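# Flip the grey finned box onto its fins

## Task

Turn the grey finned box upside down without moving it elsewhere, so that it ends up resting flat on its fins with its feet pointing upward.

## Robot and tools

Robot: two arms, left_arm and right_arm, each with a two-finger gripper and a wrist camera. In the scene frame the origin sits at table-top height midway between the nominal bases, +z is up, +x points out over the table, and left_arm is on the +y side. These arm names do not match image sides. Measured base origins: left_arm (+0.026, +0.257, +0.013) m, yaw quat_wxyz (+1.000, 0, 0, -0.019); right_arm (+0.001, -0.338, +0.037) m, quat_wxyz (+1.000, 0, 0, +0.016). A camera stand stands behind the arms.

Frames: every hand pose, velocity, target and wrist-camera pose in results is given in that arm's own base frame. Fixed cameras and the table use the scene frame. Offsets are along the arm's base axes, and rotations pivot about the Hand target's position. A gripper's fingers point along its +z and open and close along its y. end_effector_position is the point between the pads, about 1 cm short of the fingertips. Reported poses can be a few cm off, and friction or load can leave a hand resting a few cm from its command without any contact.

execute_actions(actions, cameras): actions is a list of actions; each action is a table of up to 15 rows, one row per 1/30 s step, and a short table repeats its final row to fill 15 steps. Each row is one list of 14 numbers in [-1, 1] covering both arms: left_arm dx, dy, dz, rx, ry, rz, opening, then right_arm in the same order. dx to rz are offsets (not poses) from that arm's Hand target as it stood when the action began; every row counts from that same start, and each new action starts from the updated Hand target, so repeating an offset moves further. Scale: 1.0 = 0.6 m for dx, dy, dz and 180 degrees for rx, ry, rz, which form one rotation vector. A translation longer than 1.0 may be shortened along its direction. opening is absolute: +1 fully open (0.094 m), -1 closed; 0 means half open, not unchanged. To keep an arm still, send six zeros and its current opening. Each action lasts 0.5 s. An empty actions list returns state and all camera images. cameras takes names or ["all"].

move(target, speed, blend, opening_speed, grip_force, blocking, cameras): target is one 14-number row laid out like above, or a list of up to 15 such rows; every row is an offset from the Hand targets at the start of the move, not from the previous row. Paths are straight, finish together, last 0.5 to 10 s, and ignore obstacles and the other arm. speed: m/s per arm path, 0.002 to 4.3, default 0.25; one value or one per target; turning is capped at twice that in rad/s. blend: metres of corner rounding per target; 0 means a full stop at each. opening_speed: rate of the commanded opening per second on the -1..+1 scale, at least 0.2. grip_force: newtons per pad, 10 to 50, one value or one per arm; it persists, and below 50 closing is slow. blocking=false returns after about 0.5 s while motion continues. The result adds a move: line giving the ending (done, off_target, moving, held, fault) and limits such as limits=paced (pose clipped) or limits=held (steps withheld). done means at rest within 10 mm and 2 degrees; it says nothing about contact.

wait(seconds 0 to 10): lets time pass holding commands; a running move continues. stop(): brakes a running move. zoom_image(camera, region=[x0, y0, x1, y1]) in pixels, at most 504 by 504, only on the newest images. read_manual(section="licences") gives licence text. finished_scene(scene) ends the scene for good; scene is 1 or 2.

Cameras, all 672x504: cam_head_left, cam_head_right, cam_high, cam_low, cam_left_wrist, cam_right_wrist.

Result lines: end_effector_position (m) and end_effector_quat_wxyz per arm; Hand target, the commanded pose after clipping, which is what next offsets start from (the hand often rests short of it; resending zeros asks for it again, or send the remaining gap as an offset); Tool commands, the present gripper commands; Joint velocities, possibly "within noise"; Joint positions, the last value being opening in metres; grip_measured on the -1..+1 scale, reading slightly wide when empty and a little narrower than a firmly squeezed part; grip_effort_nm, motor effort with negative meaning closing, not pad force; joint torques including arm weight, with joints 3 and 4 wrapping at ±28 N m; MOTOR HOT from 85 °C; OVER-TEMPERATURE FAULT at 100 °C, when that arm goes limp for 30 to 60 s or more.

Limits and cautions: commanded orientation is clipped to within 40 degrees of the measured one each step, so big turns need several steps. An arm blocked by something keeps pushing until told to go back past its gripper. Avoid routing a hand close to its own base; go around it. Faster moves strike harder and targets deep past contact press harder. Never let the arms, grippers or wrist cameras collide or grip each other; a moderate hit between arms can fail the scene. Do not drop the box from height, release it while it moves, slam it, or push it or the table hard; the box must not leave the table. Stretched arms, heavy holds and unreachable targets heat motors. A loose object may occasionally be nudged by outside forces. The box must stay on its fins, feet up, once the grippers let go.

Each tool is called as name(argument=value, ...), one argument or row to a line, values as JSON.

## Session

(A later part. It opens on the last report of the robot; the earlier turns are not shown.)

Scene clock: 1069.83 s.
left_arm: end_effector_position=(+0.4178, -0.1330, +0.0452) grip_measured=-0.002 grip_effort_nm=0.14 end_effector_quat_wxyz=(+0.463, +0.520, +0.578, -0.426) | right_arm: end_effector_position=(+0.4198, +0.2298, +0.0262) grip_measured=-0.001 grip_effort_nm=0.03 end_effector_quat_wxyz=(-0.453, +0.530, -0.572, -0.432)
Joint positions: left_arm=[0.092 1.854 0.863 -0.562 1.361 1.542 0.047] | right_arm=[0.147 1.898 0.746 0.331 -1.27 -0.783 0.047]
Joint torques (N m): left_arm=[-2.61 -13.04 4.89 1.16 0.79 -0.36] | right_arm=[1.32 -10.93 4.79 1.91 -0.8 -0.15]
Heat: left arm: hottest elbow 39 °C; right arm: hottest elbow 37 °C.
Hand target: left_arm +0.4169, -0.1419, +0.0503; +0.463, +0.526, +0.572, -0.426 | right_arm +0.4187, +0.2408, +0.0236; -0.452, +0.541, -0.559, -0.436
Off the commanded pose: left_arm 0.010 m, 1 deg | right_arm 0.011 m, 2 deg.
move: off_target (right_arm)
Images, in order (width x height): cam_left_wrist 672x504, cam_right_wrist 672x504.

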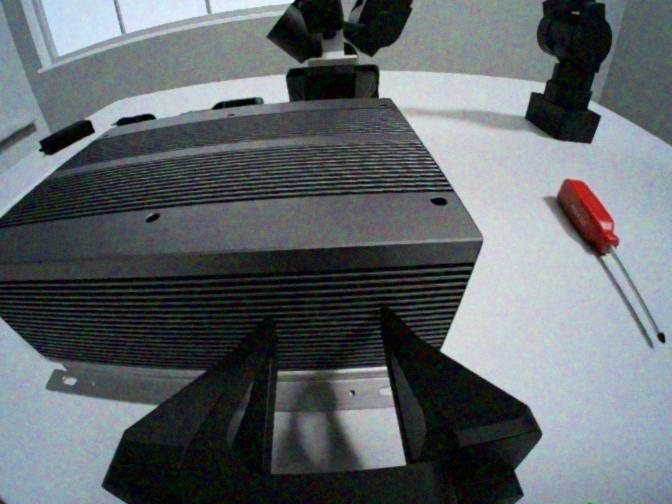

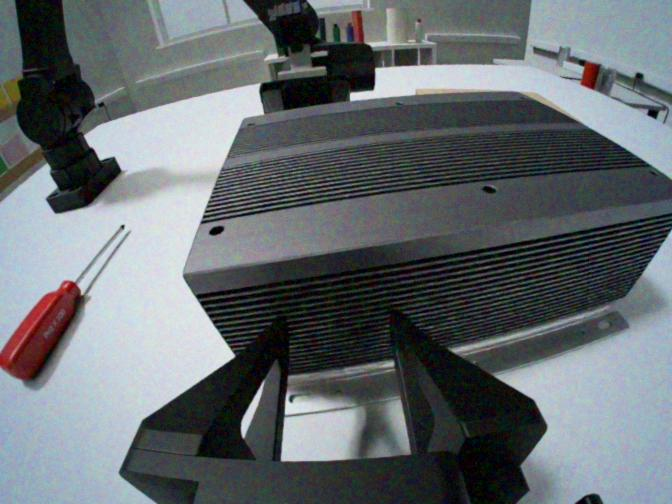

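move(
  target=[0,-0.077,0.03,0,0,0,0,0,0.075,0.03,0,0,0,0],
  speed=0.05,
  cameras=["cam_head_left"],
)

zoom_image(
  camera="cam_head_left",
  region=[220, 180, 440, 330],
)

Scene clock: 1079.47 s.
left_arm: end_effector_position=(+0.4224, -0.1332, +0.0488) grip_measured=-0.002 grip_effort_nm=0.14 end_effector_quat_wxyz=(+0.470, +0.490, +0.614, -0.403) | right_arm: end_effector_position=(+0.4308, +0.2286, +0.0265) grip_measured=-0.001 grip_effort_nm=0.03 end_effector_quat_wxyz=(+0.459, -0.503, +0.602, +0.417)
Joint positions: left_arm=[0.086 1.784 0.749 -0.133 1.314 1.122 0.047] | right_arm=[0.15 1.9 0.723 0.482 -1.203 -0.62 0.047]
Joint torques (N m): left_arm=[-11.22 -13.1 6.24 2.06 1.52 -0.54] | right_arm=[9.52 -13.1 5.6 2.67 -0.66 0.21]
Heat: left arm: hottest elbow 39 °C; right arm: hottest elbow 37 °C.
Hand target: left_arm +0.4170, -0.1881, +0.0683; +0.463, +0.526, +0.572, -0.426 | right_arm +0.4187, +0.2858, +0.0416; +0.452, -0.541, +0.559, +0.436
Off the commanded pose: left_arm 0.059 m, 7 deg | right_arm 0.060 m, 7 deg.
move: off_target (left_arm, right_arm)
Images, in order (width x height): cam_head_left 672x504.

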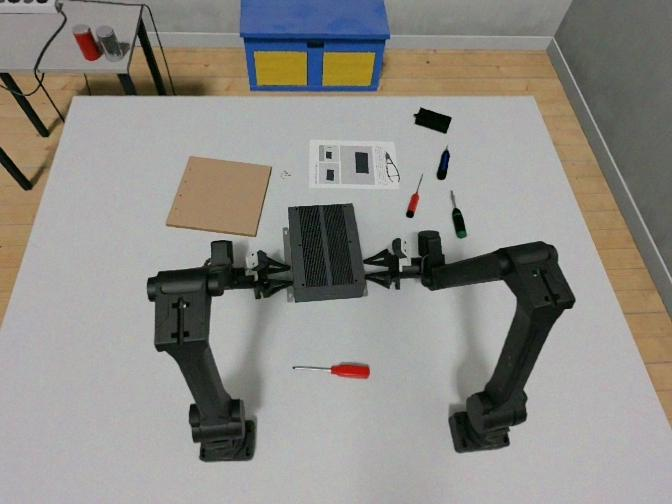

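Scaled by 2.291.

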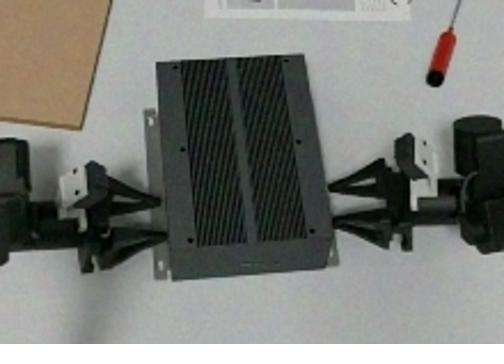

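move(
  target=[0,0,0.045,0,0,0,0,0,0,0.045,0,0,0,0],
  speed=0.04,
  cameras=["cam_head_left","cam_low"],
)

zoom_image(
  camera="cam_low",
  region=[260, 200, 460, 320],
)

Scene clock: 1087.17 s.
left_arm: end_effector_position=(+0.4228, -0.1340, +0.0538) grip_measured=-0.002 grip_effort_nm=0.14 end_effector_quat_wxyz=(+0.461, +0.495, +0.624, -0.390) | right_arm: end_effector_position=(+0.4319, +0.2266, +0.0304) grip_measured=-0.001 grip_effort_nm=0.02 end_effector_quat_wxyz=(+0.451, -0.496, +0.619, +0.409)
Joint positions: left_arm=[0.079 1.751 0.749 -0.166 1.274 1.121 0.047] | right_arm=[0.15 1.868 0.72 0.426 -1.17 -0.62 0.047]
Joint torques (N m): left_arm=[-10.52 -15.62 7.16 0.7 3.11 -0.65] | right_arm=[9.05 -17.03 6.15 1.88 -2.11 0.15]
Heat: left arm: hottest elbow 39 °C; right arm: hottest elbow 37 °C.
Hand target: left_arm +0.4170, -0.1881, +0.0953; +0.463, +0.526, +0.572, -0.426 | right_arm +0.4187, +0.2858, +0.0687; +0.452, -0.541, +0.559, +0.436
Off the commanded pose: left_arm 0.068 m, 8 deg | right_arm 0.072 m, 9 deg.
move: off_target (left_arm, right_arm)
Images, in order (width x height): cam_head_left 672x504, cam_low 672x504.

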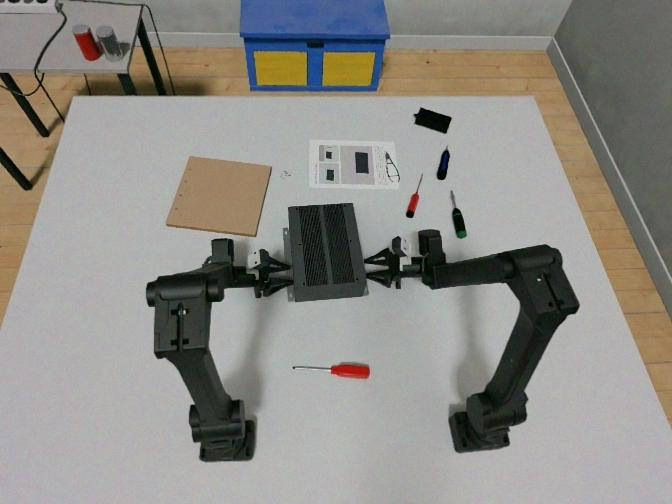

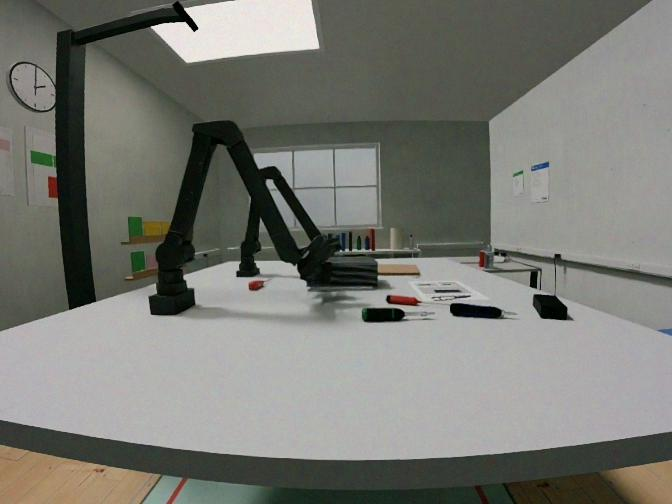

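Scaled by 2.520.

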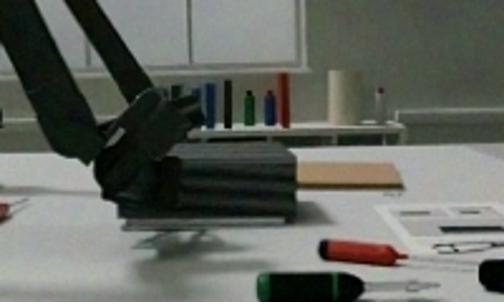

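move(
  target=[0.03,0,0.058,0,0.058,0,0,0.033,0,0.058,0,0.058,0,0],
  speed=0.04,
  cameras=["cam_head_left","cam_low"],
)

zoom_image(
  camera="cam_low",
  region=[260, 200, 460, 320],
)

zoom_image(
  camera="cam_head_left",
  region=[220, 180, 440, 330],
)

Scene clock: 1101.37 s.
left_arm: end_effector_position=(+0.4170, -0.1352, +0.0756) grip_measured=-0.002 grip_effort_nm=0.14 end_effector_quat_wxyz=(+0.393, +0.443, +0.668, -0.451) | right_arm: end_effector_position=(+0.4311, +0.2272, +0.0526) grip_measured=-0.001 grip_effort_nm=0.03 end_effector_quat_wxyz=(+0.387, -0.450, +0.659, +0.462)
Joint positions: left_arm=[0.078 1.716 0.823 -0.5 1.278 1.117 0.047] | right_arm=[0.146 1.8 0.771 0.164 -1.204 -0.558 0.047]
Joint torques (N m): left_arm=[-10.29 -15.27 11.66 0.65 3.3 -0.64] | right_arm=[7.59 -15.91 10.19 1.91 -2.44 0.28]
Heat: left arm: hottest wrist yaw 41 °C; right arm: hottest elbow 38 °C.
Hand target: left_arm +0.4349, -0.1881, +0.1300; +0.409, +0.485, +0.612, -0.472 | right_arm +0.4385, +0.2858, +0.1034; +0.400, -0.499, +0.598, +0.483
Off the commanded pose: left_arm 0.078 m, 9 deg | right_arm 0.078 m, 9 deg.
move: off_target (left_arm, right_arm)
Images, in order (width x height): cam_head_left 672x504, cam_low 672x504.

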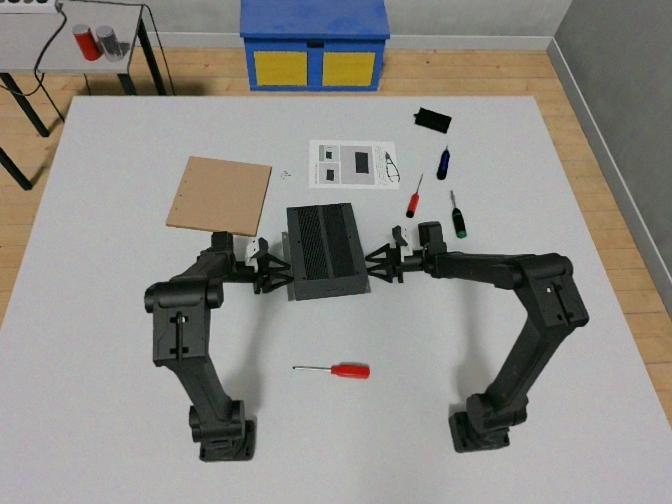

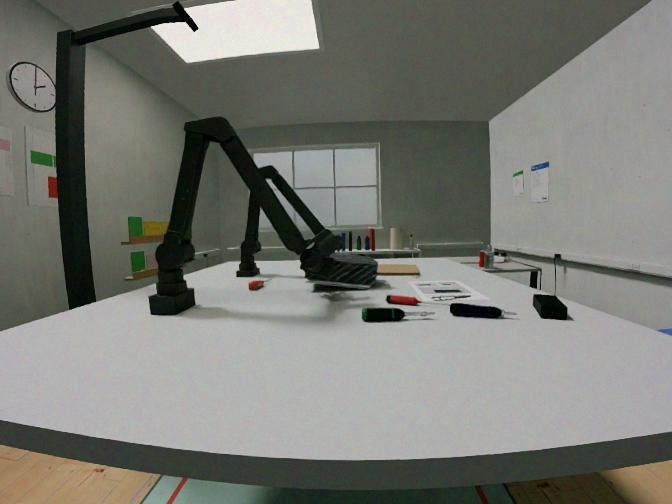

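Scaled by 2.520.

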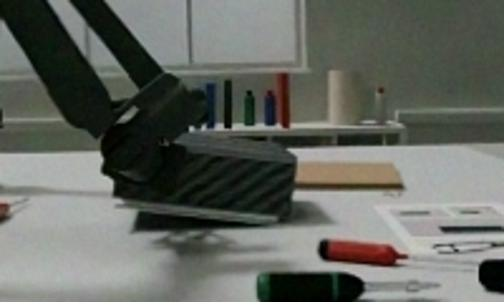

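Scaled by 2.291.

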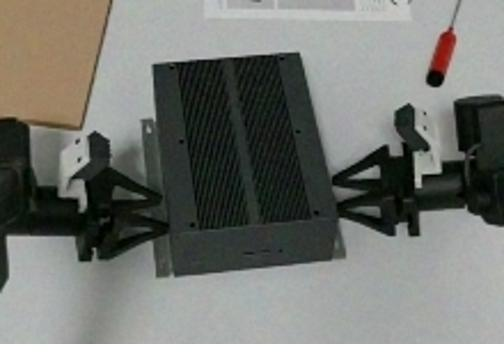

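move(
  target=[0.037,0,0.048,0,0.058,0,0,0.008,0,0.048,0,0.058,0,0],
  speed=0.04,
  cameras=["cam_head_left","cam_low"],
)

zoom_image(
  camera="cam_low",
  region=[260, 200, 460, 320],
)

zoom_image(
  camera="cam_head_left",
  region=[220, 180, 440, 330],
)

Scene clock: 1114.90 s.
left_arm: end_effector_position=(+0.4341, -0.1341, +0.1097) grip_measured=-0.002 grip_effort_nm=0.14 end_effector_quat_wxyz=(+0.339, +0.400, +0.695, -0.493) | right_arm: end_effector_position=(+0.4489, +0.2273, +0.0859) grip_measured=-0.001 grip_effort_nm=0.03 end_effector_quat_wxyz=(+0.343, -0.402, +0.685, +0.501)
Joint positions: left_arm=[0.078 1.716 0.96 -0.807 1.282 1.117 0.047] | right_arm=[0.137 1.758 0.859 -0.024 -1.236 -0.457 0.047]
Joint torques (N m): left_arm=[-10.17 -13.98 13.48 0.59 3.33 -0.63] | right_arm=[8.41 -17.2 9.57 1.28 -2.66 0.22]
Heat: left arm: hottest wrist yaw 47 °C; right arm: hottest elbow 39 °C.
Hand target: left_arm +0.4572, -0.1881, +0.1587; +0.351, +0.440, +0.647, -0.514 | right_arm +0.4434, +0.2858, +0.1322; +0.344, -0.453, +0.632, +0.527
Off the commanded pose: left_arm 0.077 m, 8 deg | right_arm 0.075 m, 9 deg.
move: off_target (left_arm, right_arm)
Images, in order (width x height): cam_head_left 672x504, cam_low 672x504.

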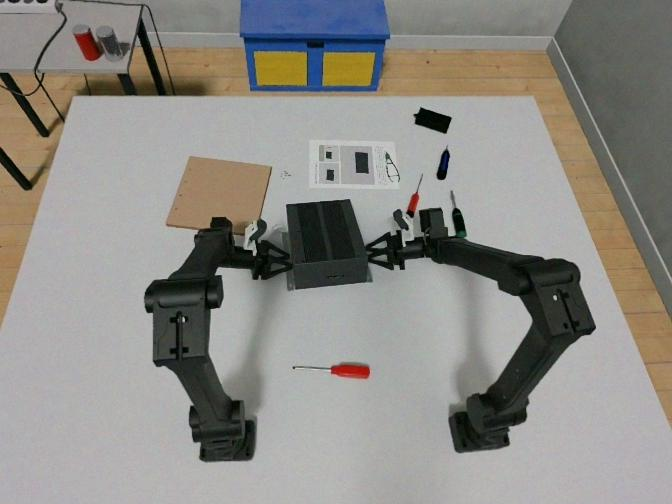

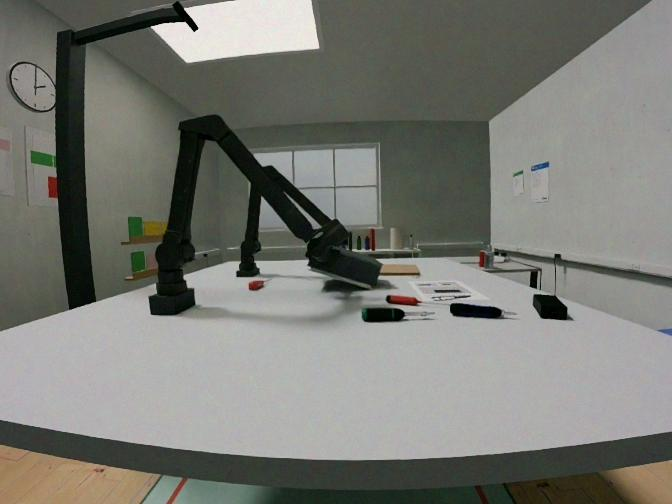

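Scaled by 2.520.

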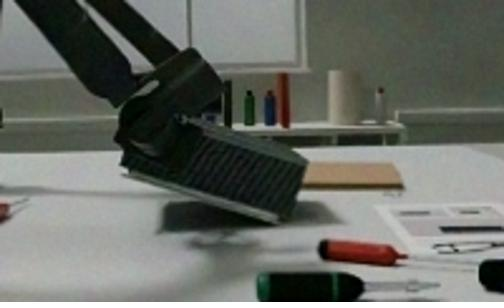

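Scaled by 2.291.

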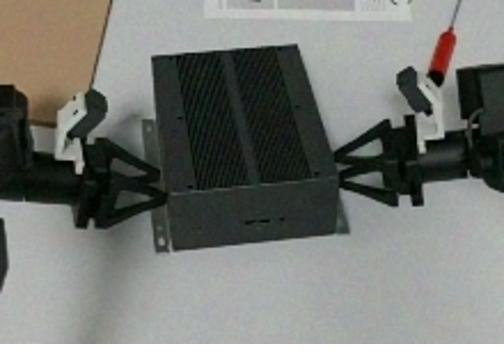

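move(
  target=[0.043,0,0.047,0,0.066,0,0,0.042,0,0.047,0,0.066,0,0],
  speed=0.04,
  cameras=["cam_head_left","cam_low"],
)

zoom_image(
  camera="cam_low",
  region=[260, 200, 460, 320],
)

zoom_image(
  camera="cam_head_left",
  region=[220, 180, 440, 330],
)

Scene clock: 1128.00 s.
left_arm: end_effector_position=(+0.4665, -0.1311, +0.1484) grip_measured=-0.002 grip_effort_nm=0.14 end_effector_quat_wxyz=(+0.281, +0.348, +0.717, -0.534) | right_arm: end_effector_position=(+0.4685, +0.2284, +0.1200) grip_measured=-0.001 grip_effort_nm=0.03 end_effector_quat_wxyz=(+0.279, -0.344, +0.707, +0.551)
Joint positions: left_arm=[0.079 1.767 1.153 -1.119 1.292 1.105 0.047] | right_arm=[0.128 1.753 0.986 -0.274 -1.291 -0.376 0.047]
Joint torques (N m): left_arm=[-10.17 -13.92 13.33 -0.01 3.1 -0.52] | right_arm=[7.24 -15.03 11.41 1.26 -2.32 0.16]
Heat: left arm: hottest wrist yaw 51 °C; right arm: hottest elbow 42 °C.
Hand target: left_arm +0.4830, -0.1881, +0.1869; +0.283, +0.385, +0.680, -0.557 | right_arm +0.4686, +0.2858, +0.1606; +0.276, -0.396, +0.664, +0.571
Off the commanded pose: left_arm 0.071 m, 7 deg | right_arm 0.070 m, 8 deg.
move: off_target (left_arm, right_arm)
Images, in order (width x height): cam_head_left 672x504, cam_low 672x504.

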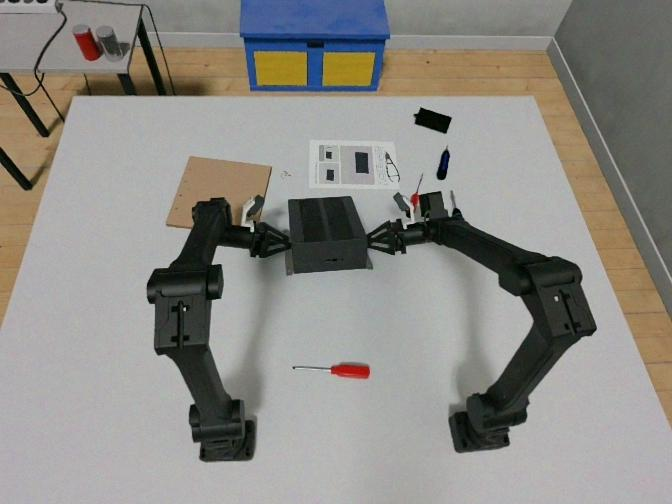

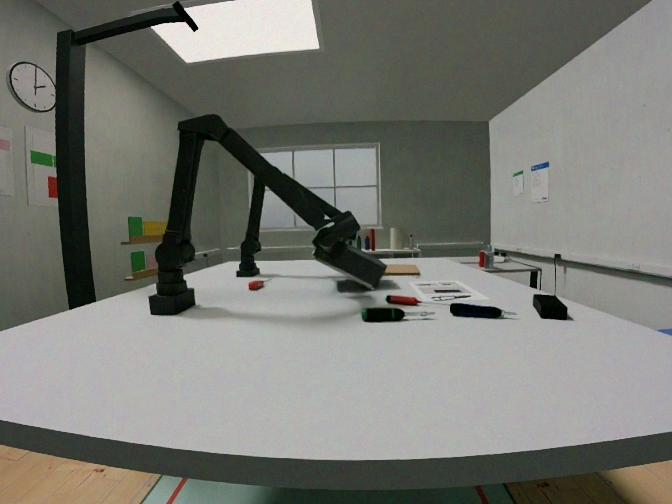

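Scaled by 2.520.

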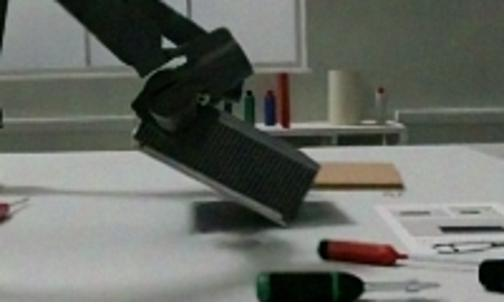

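Scaled by 2.291.

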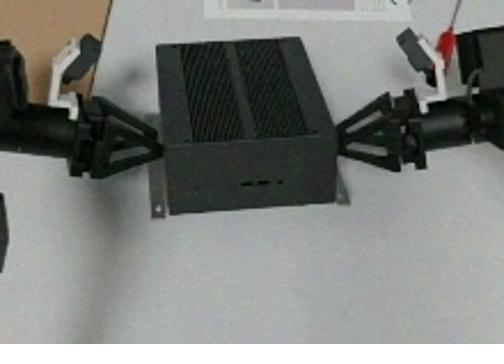

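move(
  target=[0.048,0,0.037,0,0.066,0,0,0.062,0,0.037,0,0.066,0,0],
  speed=0.04,
  cameras=["cam_head_left","cam_low"],
)

zoom_image(
  camera="cam_low",
  region=[260, 200, 460, 320],
)

zoom_image(
  camera="cam_head_left",
  region=[220, 180, 440, 330],
)

Scene clock: 1141.07 s.
left_arm: end_effector_position=(+0.5030, -0.1280, +0.1789) grip_measured=-0.002 grip_effort_nm=0.14 end_effector_quat_wxyz=(+0.220, +0.287, +0.734, -0.574) | right_arm: end_effector_position=(+0.5017, +0.2302, +0.1490) grip_measured=-0.001 grip_effort_nm=0.03 end_effector_quat_wxyz=(+0.210, -0.283, +0.720, +0.598)
Joint positions: left_arm=[0.082 1.86 1.36 -1.408 1.31 1.087 0.047] | right_arm=[0.118 1.813 1.168 -0.543 -1.357 -0.323 0.047]
Joint torques (N m): left_arm=[-10.4 -15.44 12.56 -0.58 2.53 -0.36] | right_arm=[6.95 -15.21 12.05 1.25 -1.61 0.09]
Heat: left arm: hottest wrist yaw 52 °C; right arm: hottest elbow 42 °C.
Hand target: left_arm +0.5118, -0.1880, +0.2092; +0.211, +0.325, +0.705, -0.594 | right_arm +0.5057, +0.2858, +0.1826; +0.206, -0.335, +0.689, +0.609
Off the commanded pose: left_arm 0.068 m, 6 deg | right_arm 0.065 m, 7 deg.
move: off_target (left_arm, right_arm)
Images, in order (width x height): cam_head_left 672x504, cam_low 672x504.

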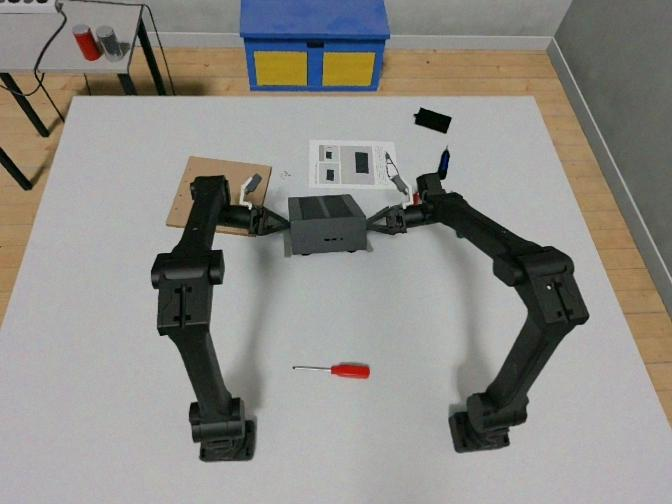

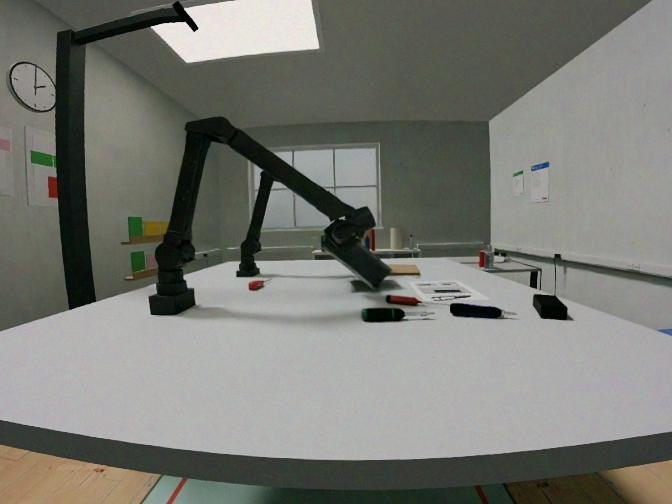

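Scaled by 2.520.

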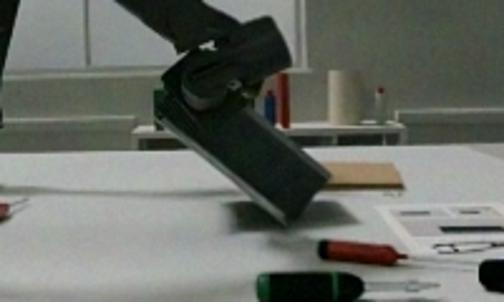

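Scaled by 2.291.

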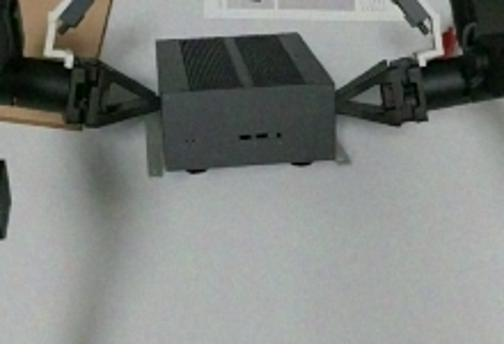

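move(
  target=[0.06,0,0.016,0,0.066,0,0,0.075,0,0.015,0,0.066,0,0],
  speed=0.04,
  cameras=["cam_head_left","cam_low"],
)

zoom_image(
  camera="cam_low",
  region=[260, 200, 460, 320],
)

zoom_image(
  camera="cam_head_left",
  region=[220, 180, 440, 330],
)

Scene clock: 1154.00 s.
left_arm: end_effector_position=(+0.5465, -0.1247, +0.2058) grip_measured=-0.002 grip_effort_nm=0.14 end_effector_quat_wxyz=(+0.168, +0.226, +0.743, -0.607) | right_arm: end_effector_position=(+0.5478, +0.2323, +0.1706) grip_measured=-0.001 grip_effort_nm=0.03 end_effector_quat_wxyz=(+0.141, -0.220, +0.726, +0.636)
Joint positions: left_arm=[0.083 1.975 1.587 -1.659 1.337 1.054 0.047] | right_arm=[0.109 1.931 1.406 -0.842 -1.416 -0.306 0.047]
Joint torques (N m): left_arm=[-10.23 -16.26 11.37 -0.88 1.58 -0.33] | right_arm=[6.18 -16.32 12.26 0.98 -1.01 -0.08]
Heat: left arm: hottest wrist yaw 49 °C; right arm: hottest elbow 46 °C.
Hand target: left_arm +0.5477, -0.1880, +0.2189; +0.137, +0.262, +0.723, -0.624 | right_arm +0.5508, +0.2858, +0.1917; +0.134, -0.270, +0.707, +0.640
Off the commanded pose: left_arm 0.065 m, 6 deg | right_arm 0.058 m, 6 deg.
joint sent to its limit (left arm) — joint 4 (wrist pitch), lower limit. The joint targets are off in position, not in orientation.
move: off_target (left_arm, right_arm)
Images, in order (width x height): cam_head_left 672x504, cam_low 672x504.

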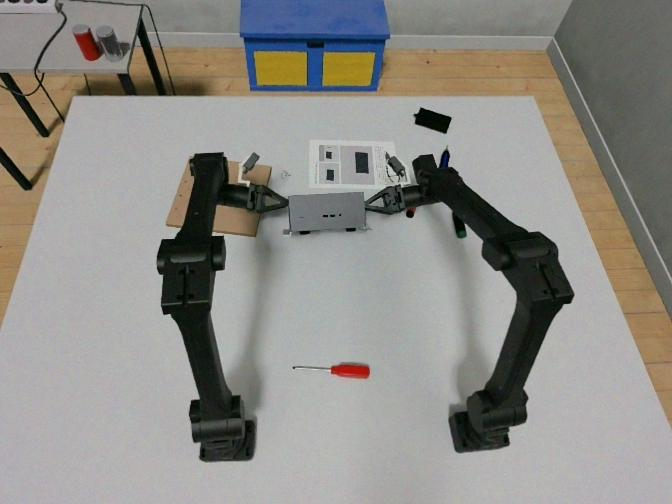

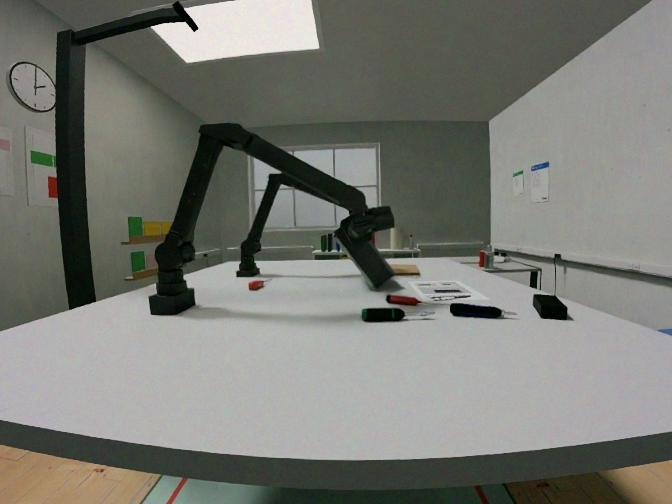

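Scaled by 2.520.

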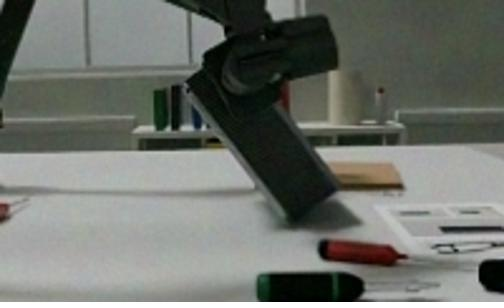

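Scaled by 2.291.

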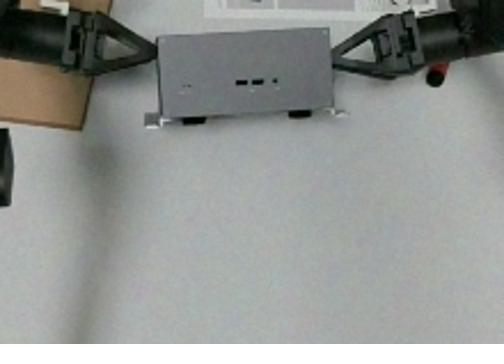

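move(
  target=[0.062,0,-0.008,0,0.06,0,0,0.072,0,-0.01,0,0.06,0,0],
  speed=0.04,
  cameras=["cam_head_left","cam_low"],
)

zoom_image(
  camera="cam_low",
  region=[260, 180, 460, 300],
)

zoom_image(
  camera="cam_head_left",
  region=[220, 150, 440, 300],
)

Scene clock: 1165.87 s.
left_arm: end_effector_position=(+0.5864, -0.1214, +0.2145) grip_measured=-0.002 grip_effort_nm=0.14 end_effector_quat_wxyz=(+0.127, +0.152, +0.755, -0.625) | right_arm: end_effector_position=(+0.5953, +0.2333, +0.1804) grip_measured=-0.001 grip_effort_nm=0.03 end_effector_quat_wxyz=(+0.085, -0.167, +0.726, +0.662)
Joint positions: left_arm=[0.085 2.048 1.724 -1.663 1.366 0.822 0.047] | right_arm=[0.1 2.079 1.662 -1.142 -1.461 -0.342 0.047]
Joint torques (N m): left_arm=[-10.4 -16.44 10.86 -0.58 0.95 -0.24] | right_arm=[6.18 -17.14 11.26 0.44 -0.67 -0.12]
Heat: left arm: hottest elbow 48 °C; right arm: hottest elbow 46 °C.
Hand target: left_arm +0.5850, -0.1882, +0.2140; +0.068, +0.202, +0.733, -0.646 | right_arm +0.5939, +0.2859, +0.1857; +0.067, -0.209, +0.716, +0.663
Off the commanded pose: left_arm 0.067 m, 9 deg | right_arm 0.053 m, 5 deg.
joint sent to its limit (left arm) — joint 4 (wrist pitch), lower limit. The joint targets are off in position and orientation.
move: off_target (left_arm, right_arm)
Images, in order (width x height): cam_head_left 672x504, cam_low 672x504.

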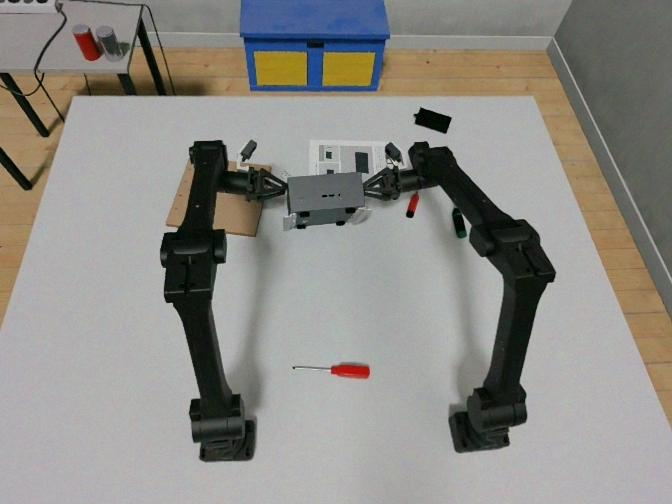

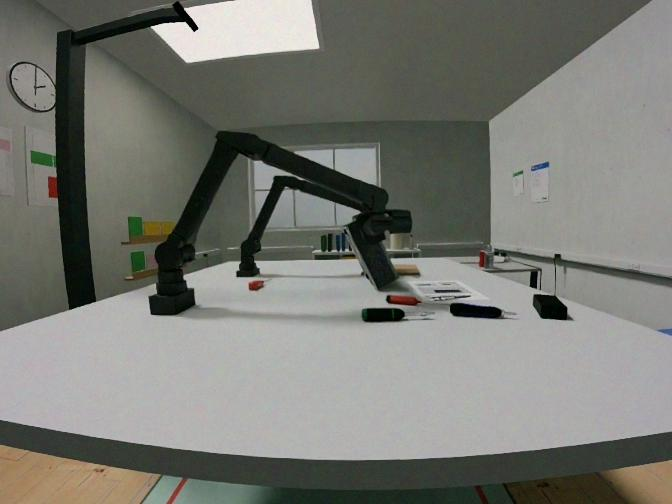

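Scaled by 2.520.

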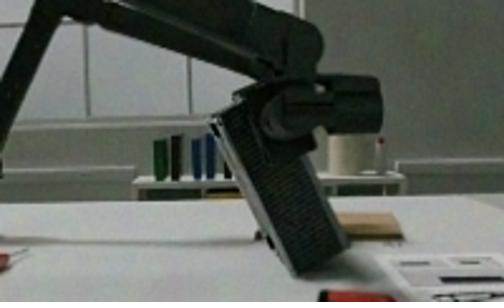

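Scaled by 2.291.

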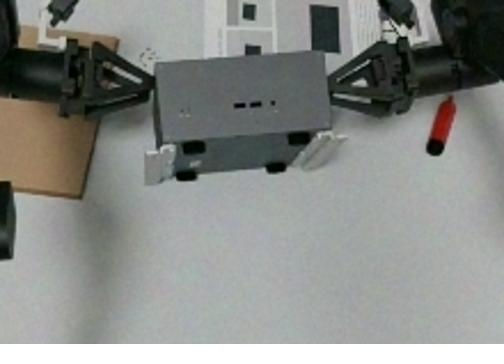

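move(
  target=[0.073,0,-0.016,0,0.03,0,0,0.072,0,-0.016,0,0.066,0,0],
  speed=0.03,
  cameras=["cam_head_left","cam_low"],
)

zoom_image(
  camera="cam_low",
  region=[260, 180, 460, 300],
)

zoom_image(
  camera="cam_head_left",
  region=[220, 150, 440, 300],
)

Scene clock: 1178.43 s.
left_arm: end_effector_position=(+0.6311, -0.1167, +0.2159) grip_measured=-0.002 grip_effort_nm=0.14 end_effector_quat_wxyz=(+0.109, +0.112, +0.757, -0.635) | right_arm: end_effector_position=(+0.6424, +0.2366, +0.1815) grip_measured=-0.001 grip_effort_nm=0.03 end_effector_quat_wxyz=(+0.018, -0.103, +0.724, +0.681)
Joint positions: left_arm=[0.088 2.147 1.893 -1.668 1.388 0.674 0.047] | right_arm=[0.097 2.268 1.973 -1.51 -1.498 -0.403 0.047]
Joint torques (N m): left_arm=[-10.17 -17.08 10.52 -0.29 0.6 -0.19] | right_arm=[5.54 -19.49 10.24 0.1 -0.53 -0.12]
Heat: left arm: hottest elbow 47 °C; right arm: hottest elbow 48 °C.
Hand target: left_arm +0.6288, -0.1880, +0.2046; +0.034, +0.171, +0.735, -0.655 | right_arm +0.6372, +0.2858, +0.1760; -0.008, -0.139, +0.719, +0.681
Off the commanded pose: left_arm 0.072 m, 12 deg | right_arm 0.050 m, 5 deg.
joint sent to its limit (left arm) — joint 4 (wrist pitch), lower limit. The joint targets are off in position and orientation.
move: off_target (left_arm, right_arm)
Images, in order (width x height): cam_head_left 672x504, cam_low 672x504.

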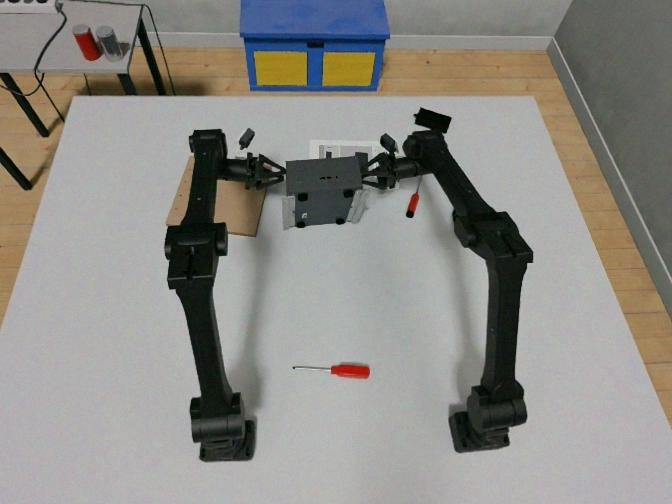

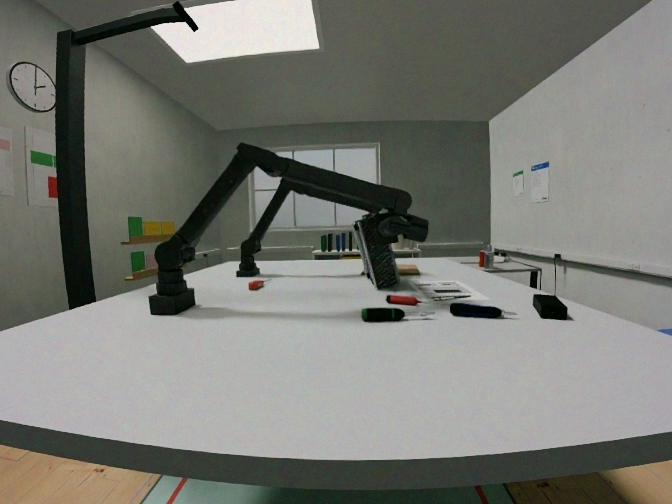

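Scaled by 2.520.

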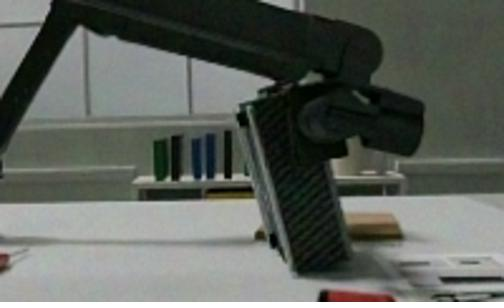

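Scaled by 2.291.

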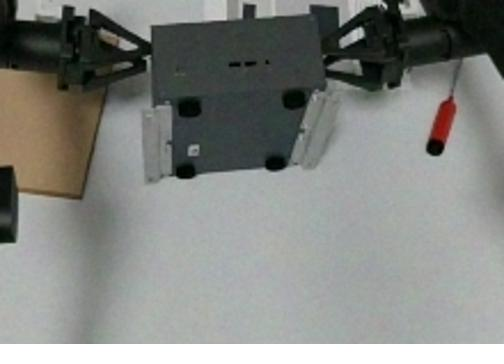

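move(
  target=[0.08,0,-0.02,0,0.0,0,0,0.086,0,-0.025,0,0.05,0,0],
  speed=0.03,
  cameras=["cam_head_left","cam_low"],
)

zoom_image(
  camera="cam_low",
  region=[260, 180, 460, 300],
)

zoom_image(
  camera="cam_head_left",
  region=[220, 150, 440, 300],
)

Scene clock: 1189.83 s.
left_arm: end_effector_position=(+0.6760, -0.1101, +0.2122) grip_measured=-0.002 grip_effort_nm=0.14 end_effector_quat_wxyz=(+0.119, +0.109, +0.757, -0.634) | right_arm: end_effector_position=(+0.6948, +0.2411, +0.1655) grip_measured=-0.001 grip_effort_nm=0.02 end_effector_quat_wxyz=(-0.027, -0.052, +0.722, +0.690)
Joint positions: left_arm=[0.092 2.262 2.087 -1.673 1.394 0.61 0.047] | right_arm=[0.096 2.476 2.303 -1.681 -1.521 -0.317 0.047]
Joint torques (N m): left_arm=[-10.46 -18.08 11.06 0.05 0.61 -0.21] | right_arm=[4.48 -21.89 10.69 -0.08 -0.54 0]
Heat: left arm: hottest elbow 47 °C; right arm: hottest elbow 47 °C.
Hand target: left_arm +0.6768, -0.1880, +0.1925; +0.033, +0.171, +0.735, -0.655 | right_arm +0.6888, +0.2859, +0.1612; -0.064, -0.085, +0.716, +0.690
Off the commanded pose: left_arm 0.080 m, 13 deg | right_arm 0.045 m, 6 deg.
joint sent to its limit (left arm) — joint 4 (wrist pitch), lower limit. The joint targets are off in position and orientation.
joint sent to its limit (right arm) — joint 4 (wrist pitch), lower limit. The joint targets are off in position, not in orientation.
move: off_target (left_arm, right_arm)
Images, in order (width x height): cam_head_left 672x504, cam_low 672x504.

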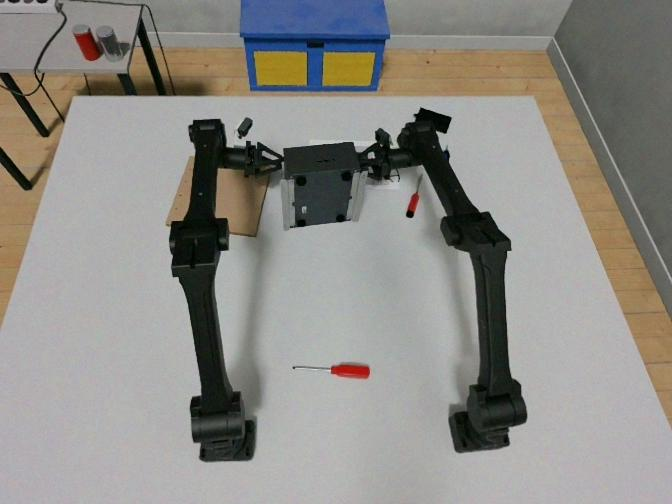

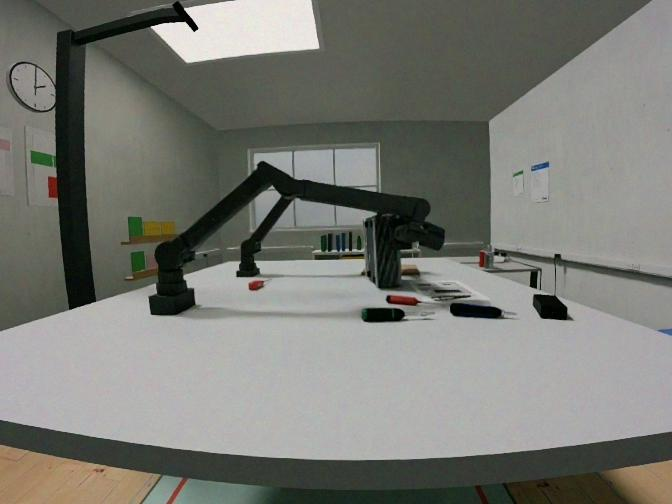

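Scaled by 2.520.

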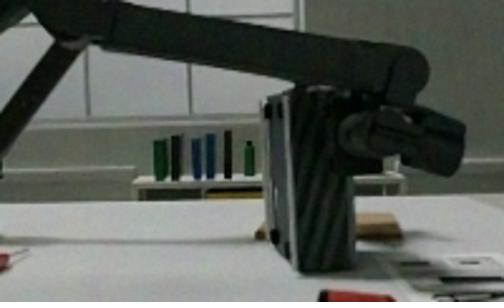

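Scaled by 2.291.

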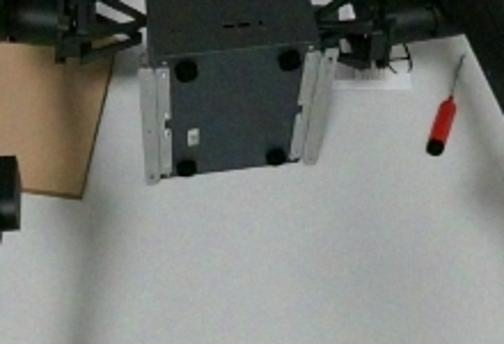

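move(
  target=[0.025,0,-0.015,0,0.0,0,0,0.025,0,-0.015,0,0.02,0,0],
  speed=0.03,
  cameras=["cam_head_left","cam_low","cam_high"],
)

zoom_image(
  camera="cam_low",
  region=[320, 180, 460, 300],
)

zoom_image(
  camera="cam_head_left",
  region=[220, 120, 440, 270],
)

Scene clock: 1199.70 s.
left_arm: end_effector_position=(+0.6905, -0.1084, +0.2098) grip_measured=-0.002 grip_effort_nm=0.14 end_effector_quat_wxyz=(+0.125, +0.110, +0.755, -0.634) | right_arm: end_effector_position=(+0.7094, +0.2426, +0.1561) grip_measured=-0.001 grip_effort_nm=0.03 end_effector_quat_wxyz=(-0.047, -0.027, +0.719, +0.693)
Joint positions: left_arm=[0.093 2.303 2.155 -1.673 1.399 0.594 0.047] | right_arm=[0.096 2.537 2.391 -1.681 -1.533 -0.227 0.047]
Joint torques (N m): left_arm=[-10.4 -17.96 10.89 0.03 0.5 -0.26] | right_arm=[4.07 -22.36 10.65 -0.14 -0.56 -0.01]
Heat: left arm: hottest elbow 48 °C; right arm: hottest elbow 46 °C.
Hand target: left_arm +0.6917, -0.1882, +0.1835; +0.033, +0.171, +0.735, -0.655 | right_arm +0.7038, +0.2859, +0.1523; -0.087, -0.064, +0.714, +0.692
Off the commanded pose: left_arm 0.084 m, 13 deg | right_arm 0.044 m, 6 deg.
joint sent to its limit (left arm) — joint 4 (wrist pitch), lower limit. The joint targets are off in position and orientation.
joint sent to its limit (right arm) — joint 4 (wrist pitch), lower limit. The joint targets are off in position and orientation.
move: off_target (left_arm, right_arm)
Images, in order (width x height): cam_head_left 672x504, cam_high 672x504, cam_low 672x504.

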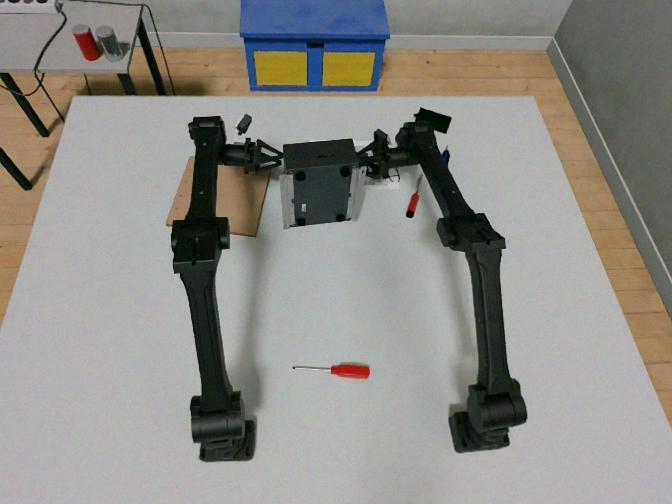

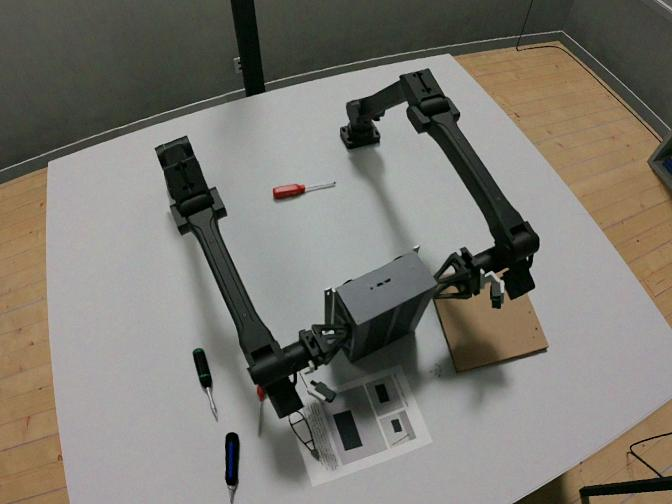

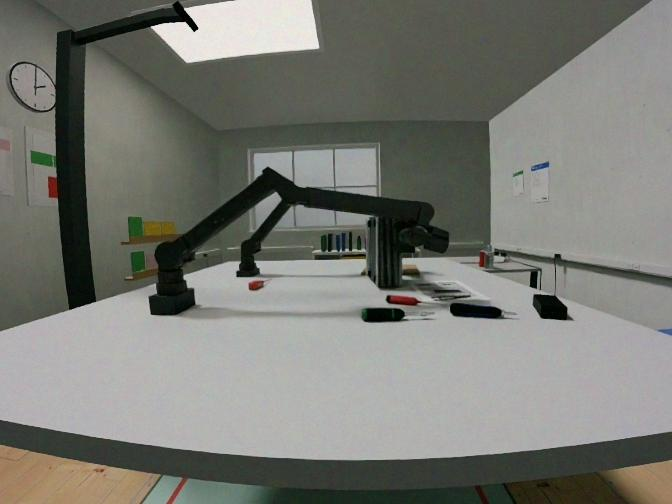

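Scaled by 3.600.

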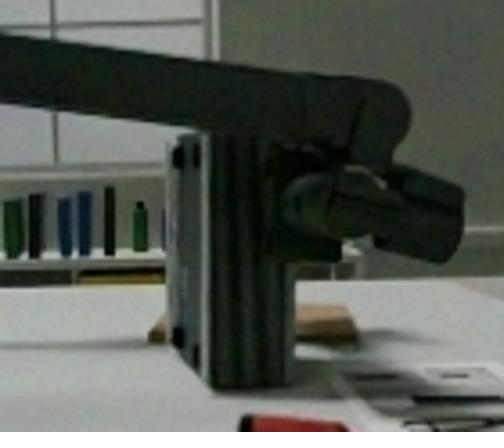

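Scaled by 2.291.

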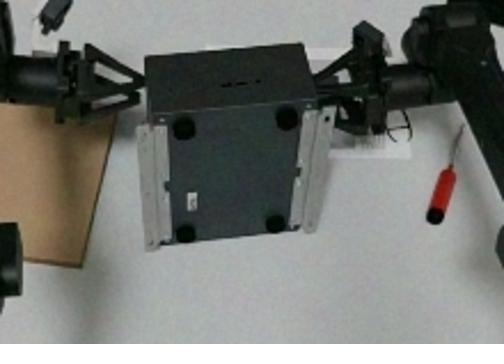

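move(
  target=[
    [0,0.1,0,0,0,0,0,0,-0.05,0,0,0,0,0],
    [0,0.28,0,0,0,0,0,0,-0.22,0,0,0,0,0],
  ],
  speed=[0.03,0.06],
  blend=[0.005,0],
  cameras=["cam_head_left","cam_low"],
)

zoom_image(
  camera="cam_low",
  region=[320, 180, 460, 300],
)

zoom_image(
  camera="cam_head_left",
  region=[220, 120, 440, 270],
)

Scene clock: 1212.77 s.
left_arm: end_effector_position=(+0.6924, -0.0238, +0.1895) grip_measured=-0.002 grip_effort_nm=0.14 end_effector_quat_wxyz=(+0.151, +0.076, +0.779, -0.603) | right_arm: end_effector_position=(+0.7032, +0.1614, +0.1400) grip_measured=-0.001 grip_effort_nm=0.03 end_effector_quat_wxyz=(-0.021, +0.010, +0.739, +0.673)
Joint positions: left_arm=[0.213 2.307 2.136 -1.673 1.333 0.624 0.047] | right_arm=[-0.016 2.466 2.232 -1.681 -1.472 -0.3 0.047]
Joint torques (N m): left_arm=[-0.38 -21.6 8.24 0.01 0.61 0.03] | right_arm=[-1.55 -24.94 7.5 0.01 -0.59 -0.19]
Heat: left arm: hottest elbow 49 °C; right arm: hottest elbow 47 °C.
Hand target: left_arm +0.6918, -0.0201, +0.1834; +0.033, +0.171, +0.735, -0.655 | right_arm +0.7038, +0.1537, +0.1522; -0.087, -0.064, +0.714, +0.692
Off the commanded pose: left_arm 0.007 m, 19 deg | right_arm 0.014 m, 12 deg.
joint sent to its limit (left arm) — joint 4 (wrist pitch), lower limit. The joint targets are off in orientation, not in position.
joint sent to its limit (right arm) — joint 4 (wrist pitch), lower limit. The joint targets are off in orientation, not in position.
move: off_target (left_arm, right_arm)
Images, in order (width x height): cam_head_left 672x504, cam_low 672x504.

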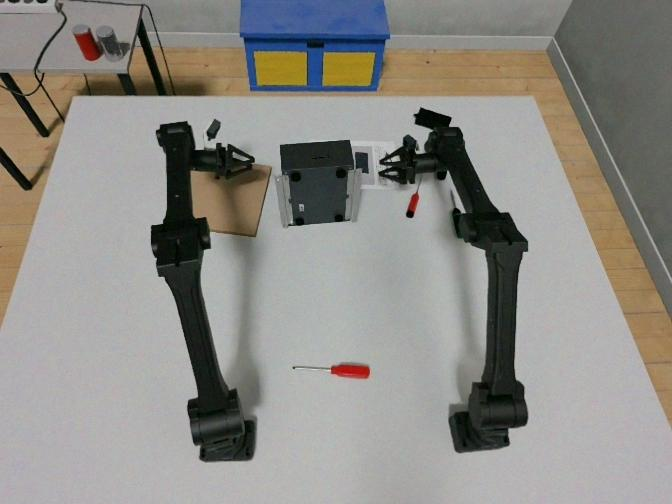

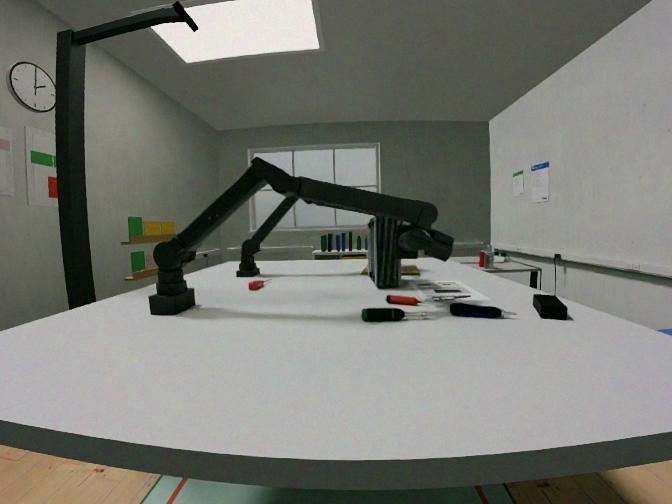

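Scaled by 3.600.

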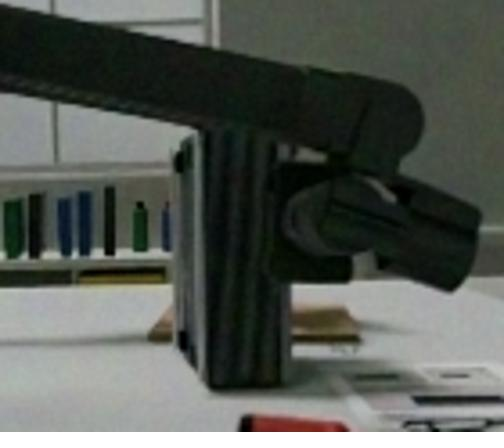

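Scaled by 2.291.

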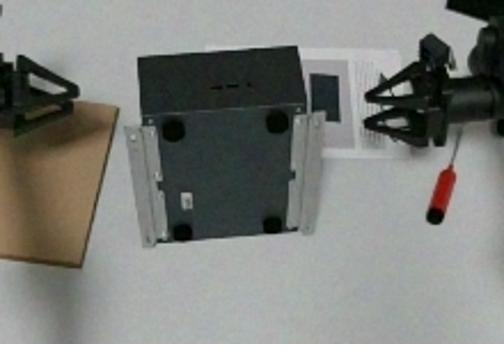

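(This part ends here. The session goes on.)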